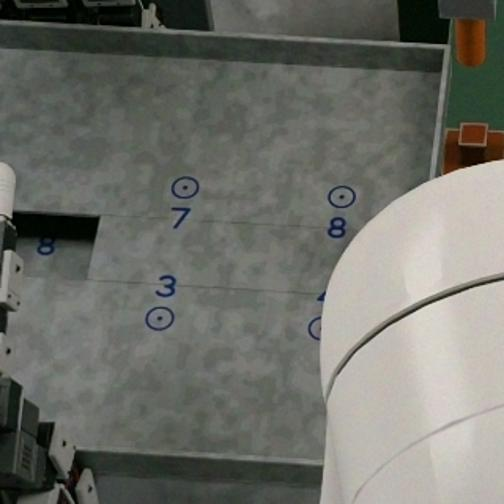

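>>> move(
  arm1={"joints": {"hand_index_pip": 0.6, "hand_middle_pip": 0.6, "hand_ring_pip": 0.6}},
  arm4={"joints": {"hand_index_pip": 0.6, "hand_middle_pip": 0.6, "hand_ring_pip": 0.6}},
  cameras=["cam_west"],
)

Scene clock: 371.63 s.
Joint torques (N m): arm1=[7.97 -39.62 -8.33 -15.48 4.53 11.06 -1.02] | arm2=[-0.03 -0.9 -0.67 -7.55 0 -0.08 -0.33] | arm3=[0.66 -19.01 2.08 -0.57 0.15 0.06 0.24] | arm4=[-3.09 -43.18 4.52 -19.03 -4.79 12.42 -1.56]
Motor temperatures (°C): arm1=[36 47 32 35 40 48 44] | arm2=[30 31 32 33 41 41 40] | arm3=[35 36 29 30 37 47 40] | arm4=[36 47 34 35 36 51 42]
Flange force (N): arm1=[2.3 -44.3 -9.8] | arm2=[0.3 -4.2 -0.3] | arm3=[-2.8 1.7 -0.6] | arm4=[5.7 -40.5 -11.1]
move: arm1 done; arm4 done
Joint velocities: within noise
arm1.joint_positions: joint1_rad=-0.720 joint2_rad=+1.916 joint3_rad=-0.576 joint4_rad=+2.042 joint5_rad=+2.823 joint6_rad=+1.154 joint7_rad=+3.716 hand_index_mcp=+0.999 hand_index_abd=+0.020 hand_index_pip=+0.600 hand_index_dip=+0.688 hand_middle_mcp=+1.001 hand_middle_abd=+0.016 hand_middle_pip=+0.594 hand_middle_dip=+0.686 hand_ring_mcp=+1.001 hand_ring_abd=+0.003 hand_ring_pip=+0.598 hand_ring_dip=+0.697 hand_thumb_cmc=-0.573 hand_thumb_axl=+0.677 hand_thumb_mcp=+0.212 hand_thumb_ipl=+0.168 hand_current_limit=+0.400 hand_speed=-0.600
arm1.joint_status: all done
arm1.hand_state: goal,goal,goal,goal,goal,goal,goal,goal,goal,goal,goal,goal,goal,goal,goal,goal
arm1.index_mcp_current_ma: -15
arm1.index_abd_current_ma: 4
arm1.index_pip_current_ma: 10
arm1.index_dip_current_ma: 4
arm1.middle_mcp_current_ma: 4
arm1.middle_abd_current_ma: 0
arm1.middle_pip_current_ma: 1
arm1.middle_dip_current_ma: 5
arm1.ring_mcp_current_ma: 1
arm1.ring_abd_current_ma: 11
arm1.ring_pip_current_ma: 4
arm1.ring_dip_current_ma: 9
arm1.thumb_cmc_current_ma: -6
arm1.thumb_axl_current_ma: 1
arm1.thumb_mcp_current_ma: 2
arm1.thumb_ipl_current_ma: 3
arm1.hand_goal_index_mcp: 1.000
arm1.hand_goal_index_abd: 0.000
arm1.hand_goal_index_pip: 0.600
arm1.hand_goal_index_dip: 0.696
arm1.hand_goal_middle_mcp: 1.000
arm1.hand_goal_middle_abd: 0.000
arm1.hand_goal_middle_pip: 0.600
arm1.hand_goal_middle_dip: 0.696
arm1.hand_goal_ring_mcp: 1.000
arm1.hand_goal_ring_abd: 0.000
arm1.hand_goal_ring_pip: 0.600
arm1.hand_goal_ring_dip: 0.696
arm1.hand_goal_thumb_cmc: -0.570
arm1.hand_goal_thumb_axl: 0.678
arm1.hand_goal_thumb_mcp: 0.226
arm1.hand_goal_thumb_ipl: 0.168
arm1.hand: x=-0.3213 y=+0.0895 z=+0.7606 quat_wxyz=(-0.157, -0.985, +0.021, -0.066)
arm1.hand_target: x=-0.3213 y=+0.0896 z=+0.7606 quat_wxyz=(-0.157, -0.985, +0.021, -0.066)
arm1.hand_status: not commanded
arm2, arm3: as last shown
arm2.index_mcp_current_ma: -6
arm2.index_abd_current_ma: -6
arm2.index_pip_current_ma: 12
arm2.index_dip_current_ma: -2
arm2.middle_mcp_current_ma: 5
arm2.middle_pip_current_ma: 2
arm2.middle_dip_current_ma: -4
arm2.ring_mcp_current_ma: -1
arm2.ring_abd_current_ma: 6
arm2.ring_pip_current_ma: 10
arm2.ring_dip_current_ma: -1
arm2.thumb_cmc_current_ma: 3
arm2.thumb_axl_current_ma: 7
arm3.index_mcp_current_ma: 1
arm3.index_abd_current_ma: -6
arm3.index_pip_current_ma: 10
arm3.index_dip_current_ma: -10
arm3.middle_mcp_current_ma: 7
arm3.middle_abd_current_ma: 3
arm3.middle_pip_current_ma: 7
arm3.middle_dip_current_ma: -14
arm3.ring_mcp_current_ma: 3
arm3.ring_abd_current_ma: 1
arm3.ring_pip_current_ma: 8
arm3.thumb_axl_current_ma: -8
arm3.thumb_mcp_current_ma: 2
arm3.thumb_ipl_current_ma: -4
arm4.joint_positions: joint1_rad=+1.027 joint2_rad=+1.817 joint3_rad=+0.287 joint4_rad=+1.891 joint5_rad=-2.962 joint6_rad=+0.907 joint7_rad=+3.008 hand_index_mcp=+0.998 hand_index_abd=-0.004 hand_index_pip=+0.598 hand_index_dip=+0.693 hand_middle_mcp=+1.000 hand_middle_abd=+0.018 hand_middle_pip=+0.584 hand_middle_dip=+0.691 hand_ring_mcp=+1.002 hand_ring_abd=-0.005 hand_ring_pip=+0.601 hand_ring_dip=+0.692 hand_thumb_cmc=-0.573 hand_thumb_axl=+0.677 hand_thumb_mcp=+0.219 hand_thumb_ipl=+0.168 hand_current_limit=+0.400 hand_speed=-0.600
arm4.joint_status: all done
arm4.hand_state: goal,goal,goal,goal,goal,goal,goal,goal,goal,goal,goal,goal,goal,goal,goal,goal
arm4.index_mcp_current_ma: -3
arm4.index_abd_current_ma: 3
arm4.index_pip_current_ma: 6
arm4.index_dip_current_ma: 5
arm4.middle_mcp_current_ma: 2
arm4.middle_abd_current_ma: 8
arm4.middle_pip_current_ma: -3
arm4.middle_dip_current_ma: -18
arm4.ring_mcp_current_ma: -8
arm4.ring_abd_current_ma: 0
arm4.ring_pip_current_ma: -7
arm4.ring_dip_current_ma: 6
arm4.thumb_cmc_current_ma: -8
arm4.thumb_axl_current_ma: 0
arm4.thumb_mcp_current_ma: -4
arm4.thumb_ipl_current_ma: 11
arm4.hand_goal_index_mcp: 1.000
arm4.hand_goal_index_abd: 0.000
arm4.hand_goal_index_pip: 0.600
arm4.hand_goal_index_dip: 0.696
arm4.hand_goal_middle_mcp: 1.000
arm4.hand_goal_middle_abd: 0.000
arm4.hand_goal_middle_pip: 0.600
arm4.hand_goal_middle_dip: 0.696
arm4.hand_goal_ring_mcp: 1.000
arm4.hand_goal_ring_abd: 0.000
arm4.hand_goal_ring_pip: 0.600
arm4.hand_goal_ring_dip: 0.696
arm4.hand_goal_thumb_cmc: -0.570
arm4.hand_goal_thumb_axl: 0.678
arm4.hand_goal_thumb_mcp: 0.226
arm4.hand_goal_thumb_ipl: 0.168
arm4.hand: x=-0.2612 y=-0.0854 z=+0.7694 quat_wxyz=(+0.069, -0.001, +0.985, +0.155)
arm4.hand_target: x=-0.2612 y=-0.0856 z=+0.7693 quat_wxyz=(+0.069, -0.001, +0.985, +0.155)
arm4.hand_status: not commanded

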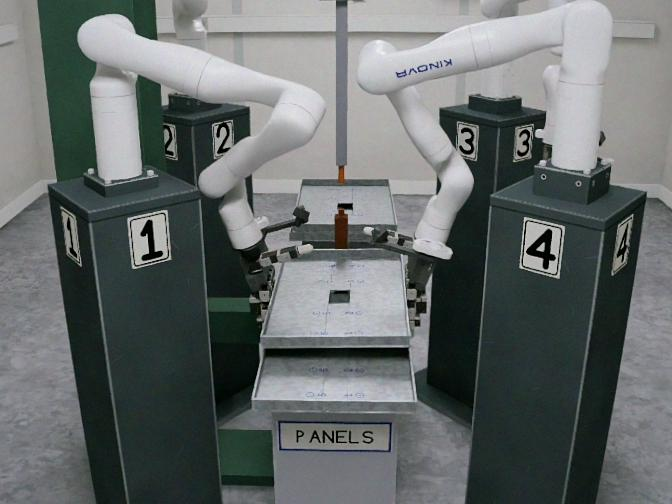

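>>> move(
  arm1={"target": [-0.3213, 0.0896, 0.7501, 0.15671, 0.98525, -0.02053, 0.06561], "speed": 0.03},
  arm4={"target": [-0.2612, -0.0856, 0.7588, 0.06875, -0.00075, 0.98546, 0.15536], "speed": 0.03},
  cameras=["cam_west"],
)

>>> zoom_image(
  camera="cam_west",
  region=[235, 310, 435, 430],
)

Scene clock: 373.00 s.
Joint torques (N m): arm1=[7.73 -36.43 -5.89 -18.33 3.45 10.56 -0.9] | arm2=[0.01 -0.95 -0.61 -7.58 0 -0.05 -0.28] | arm3=[0.74 -18.96 2.04 -0.57 0.12 0.06 0.21] | arm4=[-3.1 -42.67 4.42 -19.67 -4.89 12.2 -1.51]
Motor temperatures (°C): arm1=[36 47 32 35 40 48 44] | arm2=[30 31 32 33 41 41 40] | arm3=[35 36 29 30 37 47 40] | arm4=[36 47 34 35 36 51 42]
Flange force (N): arm1=[3.2 -40.1 -24.8] | arm2=[0.1 -3.9 -0.1] | arm3=[-2.7 1.9 -0.7] | arm4=[5.2 -39.8 -14.7]
move: arm1 done; arm4 done
Joint velocities: within noise
arm1.joint_positions: joint1_rad=-0.720 joint2_rad=+1.935 joint3_rad=-0.568 joint4_rad=+2.013 joint5_rad=+2.836 joint6_rad=+1.140 joint7_rad=+3.717 hand_index_mcp=+1.000 hand_index_abd=+0.020 hand_index_pip=+0.600 hand_index_dip=+0.688 hand_middle_mcp=+1.001 hand_middle_abd=+0.019 hand_middle_pip=+0.594 hand_middle_dip=+0.686 hand_ring_mcp=+1.002 hand_ring_abd=+0.006 hand_ring_pip=+0.612 hand_ring_dip=+0.697 hand_thumb_cmc=-0.573 hand_thumb_axl=+0.677 hand_thumb_mcp=+0.212 hand_thumb_ipl=+0.168 hand_current_limit=+0.400 hand_speed=-0.600
arm1.joint_status: not commanded
arm1.hand_state: goal,goal,goal,goal,goal,goal,goal,goal,goal,goal,goal,goal,goal,goal,goal,goal
arm1.index_mcp_current_ma: -17
arm1.index_abd_current_ma: 13
arm1.index_pip_current_ma: 12
arm1.index_dip_current_ma: -1
arm1.middle_mcp_current_ma: 9
arm1.middle_abd_current_ma: 4
arm1.middle_pip_current_ma: 0
arm1.middle_dip_current_ma: -2
arm1.ring_mcp_current_ma: 7
arm1.ring_abd_current_ma: 4
arm1.ring_pip_current_ma: 15
arm1.ring_dip_current_ma: 3
arm1.thumb_cmc_current_ma: -3
arm1.thumb_axl_current_ma: -1
arm1.thumb_mcp_current_ma: -1
arm1.thumb_ipl_current_ma: -6
arm1.hand_goal_index_mcp: 1.000
arm1.hand_goal_index_abd: 0.000
arm1.hand_goal_index_pip: 0.600
arm1.hand_goal_index_dip: 0.696
arm1.hand_goal_middle_mcp: 1.000
arm1.hand_goal_middle_abd: 0.000
arm1.hand_goal_middle_pip: 0.600
arm1.hand_goal_middle_dip: 0.696
arm1.hand_goal_ring_mcp: 1.000
arm1.hand_goal_ring_abd: 0.000
arm1.hand_goal_ring_pip: 0.600
arm1.hand_goal_ring_dip: 0.696
arm1.hand_goal_thumb_cmc: -0.570
arm1.hand_goal_thumb_axl: 0.678
arm1.hand_goal_thumb_mcp: 0.226
arm1.hand_goal_thumb_ipl: 0.168
arm1.hand: x=-0.3213 y=+0.0896 z=+0.7501 quat_wxyz=(-0.157, -0.985, +0.021, -0.066)
arm1.hand_target: x=-0.3213 y=+0.0896 z=+0.7501 quat_wxyz=(-0.157, -0.985, +0.021, -0.066)
arm1.hand_status: done (0.000 m and 0.0 deg from the pose sent, 0.011 m and 0.0 deg at the start)
arm2, arm3: as last shown
arm2.index_abd_current_ma: -7
arm2.index_pip_current_ma: 8
arm2.index_dip_current_ma: -7
arm2.middle_mcp_current_ma: 4
arm2.middle_abd_current_ma: -6
arm2.middle_pip_current_ma: -2
arm2.ring_abd_current_ma: 2
arm2.ring_pip_current_ma: 11
arm2.ring_dip_current_ma: 1
arm2.thumb_cmc_current_ma: 10
arm2.thumb_axl_current_ma: 5
arm2.thumb_mcp_current_ma: -5
arm2.thumb_ipl_current_ma: -4
arm3.index_mcp_current_ma: 10
arm3.index_abd_current_ma: 0
arm3.index_pip_current_ma: 11
arm3.index_dip_current_ma: -12
arm3.middle_mcp_current_ma: 8
arm3.middle_abd_current_ma: 2
arm3.middle_pip_current_ma: 5
arm3.middle_dip_current_ma: -9
arm3.ring_mcp_current_ma: 9
arm3.ring_abd_current_ma: 5
arm3.ring_pip_current_ma: 0
arm3.ring_dip_current_ma: 0
arm3.thumb_cmc_current_ma: -1
arm3.thumb_axl_current_ma: -5
arm3.thumb_mcp_current_ma: -3
arm3.thumb_ipl_current_ma: -10
arm4.joint_positions: joint1_rad=+1.027 joint2_rad=+1.839 joint3_rad=+0.284 joint4_rad=+1.861 joint5_rad=-2.968 joint6_rad=+0.899 joint7_rad=+3.008 hand_index_mcp=+0.998 hand_index_abd=-0.004 hand_index_pip=+0.598 hand_index_dip=+0.693 hand_middle_mcp=+1.001 hand_middle_abd=+0.018 hand_middle_pip=+0.584 hand_middle_dip=+0.691 hand_ring_mcp=+1.002 hand_ring_abd=-0.017 hand_ring_pip=+0.587 hand_ring_dip=+0.692 hand_thumb_cmc=-0.573 hand_thumb_axl=+0.677 hand_thumb_mcp=+0.219 hand_thumb_ipl=+0.168 hand_current_limit=+0.400 hand_speed=-0.600
arm4.joint_status: not commanded
arm4.hand_state: goal,goal,goal,goal,goal,goal,goal,goal,goal,goal,goal,goal,goal,goal,goal,goal
arm4.index_mcp_current_ma: 7
arm4.index_abd_current_ma: -7
arm4.index_pip_current_ma: 20
arm4.index_dip_current_ma: -2
arm4.middle_mcp_current_ma: -4
arm4.middle_abd_current_ma: -3
arm4.middle_pip_current_ma: -16
arm4.middle_dip_current_ma: -23
arm4.ring_mcp_current_ma: 3
arm4.ring_abd_current_ma: -2
arm4.ring_pip_current_ma: -2
arm4.ring_dip_current_ma: -6
arm4.thumb_cmc_current_ma: 15
arm4.thumb_axl_current_ma: -5
arm4.thumb_mcp_current_ma: -5
arm4.thumb_ipl_current_ma: -3
arm4.hand_goal_index_mcp: 1.000
arm4.hand_goal_index_abd: 0.000
arm4.hand_goal_index_pip: 0.600
arm4.hand_goal_index_dip: 0.696
arm4.hand_goal_middle_mcp: 1.000
arm4.hand_goal_middle_abd: 0.000
arm4.hand_goal_middle_pip: 0.600
arm4.hand_goal_middle_dip: 0.696
arm4.hand_goal_ring_mcp: 1.000
arm4.hand_goal_ring_abd: 0.000
arm4.hand_goal_ring_pip: 0.600
arm4.hand_goal_ring_dip: 0.696
arm4.hand_goal_thumb_cmc: -0.570
arm4.hand_goal_thumb_axl: 0.678
arm4.hand_goal_thumb_mcp: 0.226
arm4.hand_goal_thumb_ipl: 0.168
arm4.hand: x=-0.2612 y=-0.0856 z=+0.7588 quat_wxyz=(+0.069, -0.001, +0.985, +0.155)
arm4.hand_target: x=-0.2612 y=-0.0856 z=+0.7588 quat_wxyz=(+0.069, -0.001, +0.985, +0.155)
arm4.hand_status: done (0.000 m and 0.0 deg from the pose sent, 0.011 m and 0.0 deg at the start)

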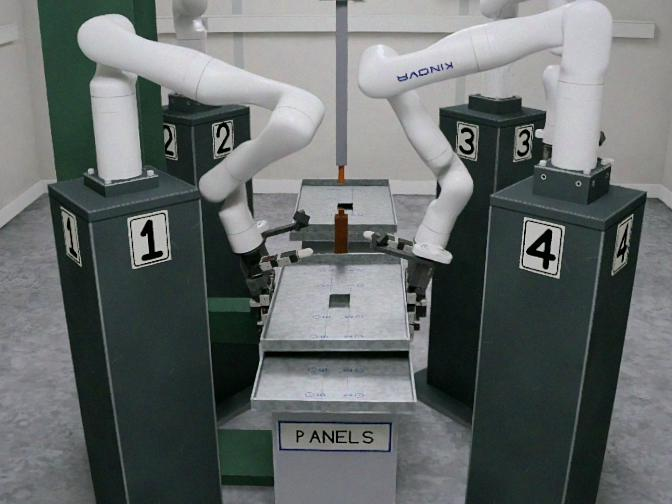

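Scaled by 2.520.

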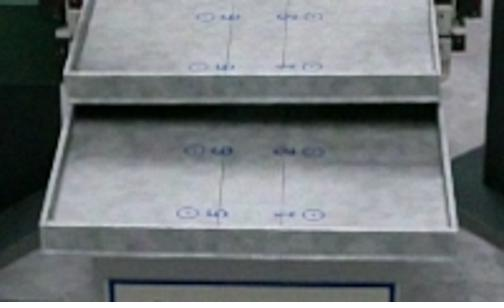

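>>> zoom_image(
  camera="cam_west",
  region=[245, 330, 295, 375],
)

>>> zoom_image(
  camera="cam_west",
  region=[375, 330, 425, 375],
)

Scaled by 10.080.

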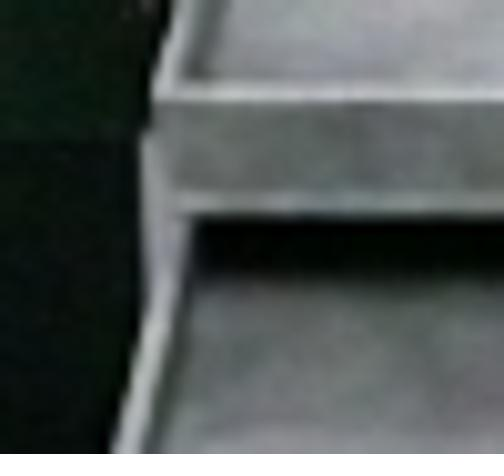

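Scaled by 10.080.

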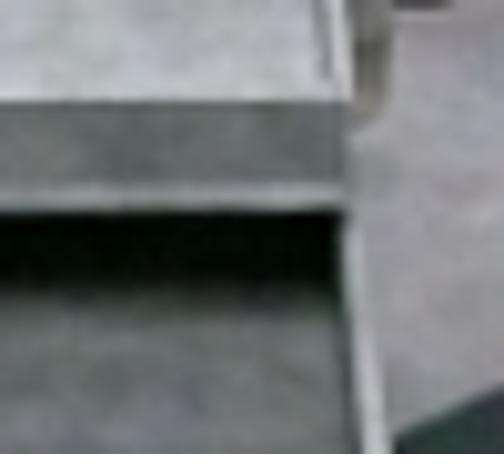

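>>> wait(
  seconds=0.1,
  cameras=["cam_front", "cam_tips"],
)

>>> zoom_image(
  camera="cam_front",
  region=[130, 220, 350, 370],
)

>>> zoom_image(
  camera="cam_front",
  region=[250, 290, 350, 360],
)

Scene clock: 376.83 s.
Joint torques (N m): arm1=[7.7 -36.34 -5.81 -18.41 3.45 10.56 -0.88] | arm2=[0.08 -0.97 -0.55 -7.63 -0.03 0.01 -0.3] | arm3=[0.75 -18.98 2.15 -0.53 0.12 0.12 0.22] | arm4=[-3.06 -42.74 4.41 -19.66 -4.85 12.19 -1.52]
Motor temperatures (°C): arm1=[36 47 32 36 40 48 44] | arm2=[30 31 32 33 41 41 40] | arm3=[35 36 29 30 37 47 40] | arm4=[36 47 34 35 36 51 42]
Flange force (N): arm1=[3.3 -39.9 -25.2] | arm2=[0.1 -3.8 0.2] | arm3=[-2.7 1.9 -0.6] | arm4=[5.4 -40.0 -14.6]
Joint velocities: within noise
arm1.joint_positions: joint1_rad=-0.720 joint2_rad=+1.935 joint3_rad=-0.567 joint4_rad=+2.013 joint5_rad=+2.836 joint6_rad=+1.140 joint7_rad=+3.717 hand_index_mcp=+1.000 hand_index_abd=+0.020 hand_index_pip=+0.600 hand_index_dip=+0.688 hand_middle_mcp=+1.001 hand_middle_abd=+0.019 hand_middle_pip=+0.594 hand_middle_dip=+0.686 hand_ring_mcp=+1.002 hand_ring_abd=+0.006 hand_ring_pip=+0.612 hand_ring_dip=+0.697 hand_thumb_cmc=-0.573 hand_thumb_axl=+0.677 hand_thumb_mcp=+0.212 hand_thumb_ipl=+0.168 hand_current_limit=+0.400 hand_speed=-0.600
arm1.joint_status: not commanded
arm1.hand_state: goal,goal,goal,goal,goal,goal,goal,goal,goal,goal,goal,goal,goal,goal,goal,goal
arm1.index_mcp_current_ma: -9
arm1.index_abd_current_ma: 10
arm1.index_pip_current_ma: 5
arm1.index_dip_current_ma: 11
arm1.middle_mcp_current_ma: 2
arm1.middle_abd_current_ma: 1
arm1.middle_pip_current_ma: -7
arm1.middle_dip_current_ma: 3
arm1.ring_mcp_current_ma: -2
arm1.ring_abd_current_ma: 4
arm1.ring_pip_current_ma: 15
arm1.ring_dip_current_ma: 9
arm1.thumb_cmc_current_ma: -2
arm1.thumb_axl_current_ma: 0
arm1.thumb_mcp_current_ma: -7
arm1.thumb_ipl_current_ma: 0
arm1.hand_goal_index_mcp: 1.000
arm1.hand_goal_index_abd: 0.000
arm1.hand_goal_index_pip: 0.600
arm1.hand_goal_index_dip: 0.696
arm1.hand_goal_middle_mcp: 1.000
arm1.hand_goal_middle_abd: 0.000
arm1.hand_goal_middle_pip: 0.600
arm1.hand_goal_middle_dip: 0.696
arm1.hand_goal_ring_mcp: 1.000
arm1.hand_goal_ring_abd: 0.000
arm1.hand_goal_ring_pip: 0.600
arm1.hand_goal_ring_dip: 0.696
arm1.hand_goal_thumb_cmc: -0.570
arm1.hand_goal_thumb_axl: 0.678
arm1.hand_goal_thumb_mcp: 0.226
arm1.hand_goal_thumb_ipl: 0.168
arm1.hand: x=-0.3213 y=+0.0896 z=+0.7501 quat_wxyz=(-0.157, -0.985, +0.021, -0.066)
arm1.hand_target: x=-0.3213 y=+0.0896 z=+0.7501 quat_wxyz=(-0.157, -0.985, +0.021, -0.066)
arm1.hand_status: done (0.000 m and 0.0 deg from the pose sent, 0.011 m and 0.0 deg at the start)
arm2.joint_positions: joint1_rad=+0.337 joint2_rad=-0.359 joint3_rad=-0.117 joint4_rad=+1.459 joint5_rad=-0.012 joint6_rad=+2.047 joint7_rad=+1.614 hand_index_mcp=+0.753 hand_index_abd=+0.000 hand_index_pip=+0.577 hand_index_dip=+0.696 hand_middle_mcp=+0.753 hand_middle_abd=+0.000 hand_middle_pip=+0.577 hand_middle_dip=+0.696 hand_ring_mcp=+0.753 hand_ring_abd=+0.000 hand_ring_pip=+0.577 hand_ring_dip=+0.696 hand_thumb_cmc=+0.714 hand_thumb_axl=+0.677 hand_thumb_mcp=+0.224 hand_thumb_ipl=+0.168 hand_current_limit=+0.400 hand_speed=-0.600
arm2.joint_status: not commanded
arm2.hand_state: goal,goal,goal,goal,goal,goal,goal,goal,goal,goal,goal,goal,goal,goal,goal,goal
arm2.index_mcp_current_ma: -9
arm2.index_abd_current_ma: -3
arm2.index_pip_current_ma: 12
arm2.index_dip_current_ma: -3
arm2.middle_mcp_current_ma: 3
arm2.middle_abd_current_ma: -3
arm2.middle_pip_current_ma: 0
arm2.middle_dip_current_ma: -2
arm2.ring_mcp_current_ma: 3
arm2.ring_abd_current_ma: -2
arm2.ring_pip_current_ma: 12
arm2.ring_dip_current_ma: 2
arm2.thumb_cmc_current_ma: 1
arm2.thumb_axl_current_ma: 8
arm2.thumb_mcp_current_ma: -1
arm2.thumb_ipl_current_ma: -2
arm2.hand_goal_index_mcp: 0.754
arm2.hand_goal_index_abd: 0.000
arm2.hand_goal_index_pip: 0.576
arm2.hand_goal_index_dip: 0.696
arm2.hand_goal_middle_mcp: 0.754
arm2.hand_goal_middle_abd: 0.000
arm2.hand_goal_middle_pip: 0.576
arm2.hand_goal_middle_dip: 0.696
arm2.hand_goal_ring_mcp: 0.754
arm2.hand_goal_ring_abd: 0.000
arm2.hand_goal_ring_pip: 0.576
arm2.hand_goal_ring_dip: 0.696
arm2.hand_goal_thumb_cmc: 0.714
arm2.hand_goal_thumb_axl: 0.678
arm2.hand_goal_thumb_mcp: 0.226
arm2.hand_goal_thumb_ipl: 0.168
arm2.hand: x=+0.6049 y=+0.4134 z=+1.5951 quat_wxyz=(-0.015, +0.402, +0.915, -0.017)
arm2.hand_target: x=+0.6049 y=+0.4134 z=+1.5951 quat_wxyz=(-0.015, +0.402, +0.915, -0.017)
arm2.hand_status: not commanded
arm3.joint_positions: joint1_rad=-2.698 joint2_rad=+1.217 joint3_rad=+0.014 joint4_rad=+1.715 joint5_rad=-0.114 joint6_rad=+0.218 joint7_rad=+1.424 hand_index_mcp=+0.150 hand_index_abd=+0.000 hand_index_pip=-0.476 hand_index_dip=+0.008 hand_middle_mcp=+0.753 hand_middle_abd=-0.011 hand_middle_pip=+0.577 hand_middle_dip=+0.703 hand_ring_mcp=+0.152 hand_ring_abd=+0.000 hand_ring_pip=-0.470 hand_ring_dip=+0.008 hand_thumb_cmc=-0.572 hand_thumb_axl=+0.677 hand_thumb_mcp=+0.216 hand_thumb_ipl=+0.168 hand_current_limit=+0.400 hand_speed=-0.600
arm3.joint_status: not commanded
arm3.hand_state: blocked,goal,blocked,goal,goal,goal,goal,goal,blocked,goal,blocked,goal,goal,goal,goal,goal
arm3.index_mcp_current_ma: 8
arm3.index_abd_current_ma: 4
arm3.index_pip_current_ma: 4
arm3.index_dip_current_ma: -3
arm3.middle_mcp_current_ma: 15
arm3.middle_abd_current_ma: 3
arm3.middle_pip_current_ma: 3
arm3.middle_dip_current_ma: -14
arm3.ring_mcp_current_ma: -2
arm3.ring_abd_current_ma: 6
arm3.ring_pip_current_ma: 9
arm3.ring_dip_current_ma: -9
arm3.thumb_cmc_current_ma: -4
arm3.thumb_axl_current_ma: 1
arm3.thumb_mcp_current_ma: -6
arm3.thumb_ipl_current_ma: -7
arm3.hand_goal_index_mcp: 0.100
arm3.hand_goal_index_abd: 0.000
arm3.hand_goal_index_pip: -0.500
arm3.hand_goal_index_dip: 0.000
arm3.hand_goal_middle_mcp: 0.754
arm3.hand_goal_middle_abd: 0.000
arm3.hand_goal_middle_pip: 0.576
arm3.hand_goal_middle_dip: 0.696
arm3.hand_goal_ring_mcp: 0.100
arm3.hand_goal_ring_abd: 0.000
arm3.hand_goal_ring_pip: -0.500
arm3.hand_goal_ring_dip: 0.000
arm3.hand_goal_thumb_cmc: -0.570
arm3.hand_goal_thumb_axl: 0.678
arm3.hand_goal_thumb_mcp: 0.226
arm3.hand_goal_thumb_ipl: 0.168
arm3.hand: x=-0.0250 y=-0.6570 z=+0.9000 quat_wxyz=(+0.000, -1.000, +0.000, +0.000)
arm3.hand_target: x=-0.0250 y=-0.6570 z=+0.9000 quat_wxyz=(+0.000, -1.000, +0.000, +0.000)
arm3.hand_status: not commanded
arm4.joint_positions: joint1_rad=+1.027 joint2_rad=+1.839 joint3_rad=+0.284 joint4_rad=+1.861 joint5_rad=-2.968 joint6_rad=+0.899 joint7_rad=+3.008 hand_index_mcp=+0.998 hand_index_abd=-0.004 hand_index_pip=+0.598 hand_index_dip=+0.693 hand_middle_mcp=+1.001 hand_middle_abd=+0.018 hand_middle_pip=+0.584 hand_middle_dip=+0.691 hand_ring_mcp=+1.002 hand_ring_abd=-0.017 hand_ring_pip=+0.587 hand_ring_dip=+0.692 hand_thumb_cmc=-0.573 hand_thumb_axl=+0.677 hand_thumb_mcp=+0.219 hand_thumb_ipl=+0.168 hand_current_limit=+0.400 hand_speed=-0.600
arm4.joint_status: not commanded
arm4.hand_state: goal,goal,goal,goal,goal,goal,goal,goal,goal,goal,goal,goal,goal,goal,goal,goal
arm4.index_mcp_current_ma: 7
arm4.index_abd_current_ma: 20
arm4.index_pip_current_ma: -4
arm4.index_dip_current_ma: -5
arm4.middle_mcp_current_ma: 7
arm4.middle_abd_current_ma: 8
arm4.middle_pip_current_ma: -12
arm4.middle_dip_current_ma: -5
arm4.ring_mcp_current_ma: 9
arm4.ring_abd_current_ma: 3
arm4.ring_pip_current_ma: -15
arm4.ring_dip_current_ma: 16
arm4.thumb_cmc_current_ma: 3
arm4.thumb_axl_current_ma: 2
arm4.thumb_mcp_current_ma: -5
arm4.thumb_ipl_current_ma: 7
arm4.hand_goal_index_mcp: 1.000
arm4.hand_goal_index_abd: 0.000
arm4.hand_goal_index_pip: 0.600
arm4.hand_goal_index_dip: 0.696
arm4.hand_goal_middle_mcp: 1.000
arm4.hand_goal_middle_abd: 0.000
arm4.hand_goal_middle_pip: 0.600
arm4.hand_goal_middle_dip: 0.696
arm4.hand_goal_ring_mcp: 1.000
arm4.hand_goal_ring_abd: 0.000
arm4.hand_goal_ring_pip: 0.600
arm4.hand_goal_ring_dip: 0.696
arm4.hand_goal_thumb_cmc: -0.570
arm4.hand_goal_thumb_axl: 0.678
arm4.hand_goal_thumb_mcp: 0.226
arm4.hand_goal_thumb_ipl: 0.168
arm4.hand: x=-0.2612 y=-0.0856 z=+0.7588 quat_wxyz=(+0.069, -0.001, +0.985, +0.155)
arm4.hand_target: x=-0.2612 y=-0.0856 z=+0.7588 quat_wxyz=(+0.069, -0.001, +0.985, +0.155)
arm4.hand_status: done (0.000 m and 0.0 deg from the pose sent, 0.011 m and 0.0 deg at the start)
wait: 0.10 s; at rest from the start

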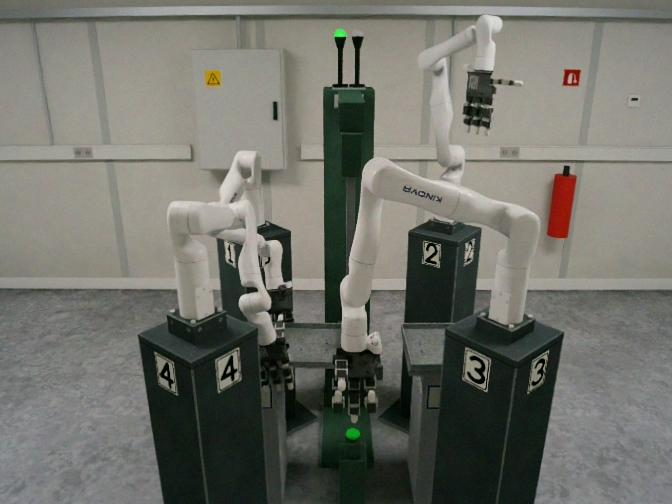

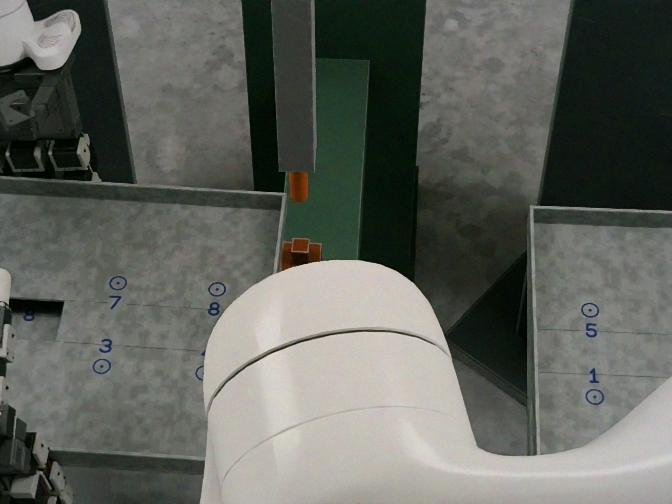

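Scaled by 2.291.

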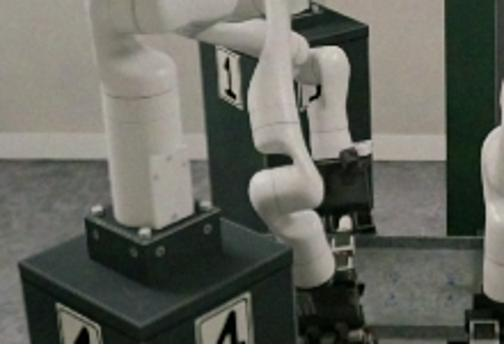

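Scaled by 5.040.

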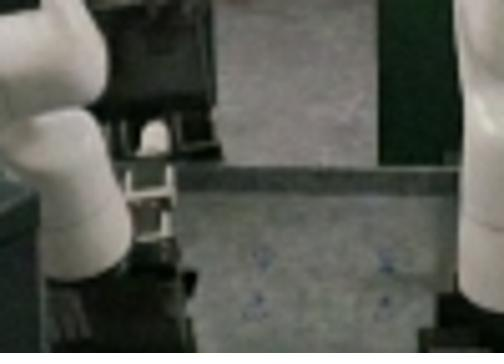

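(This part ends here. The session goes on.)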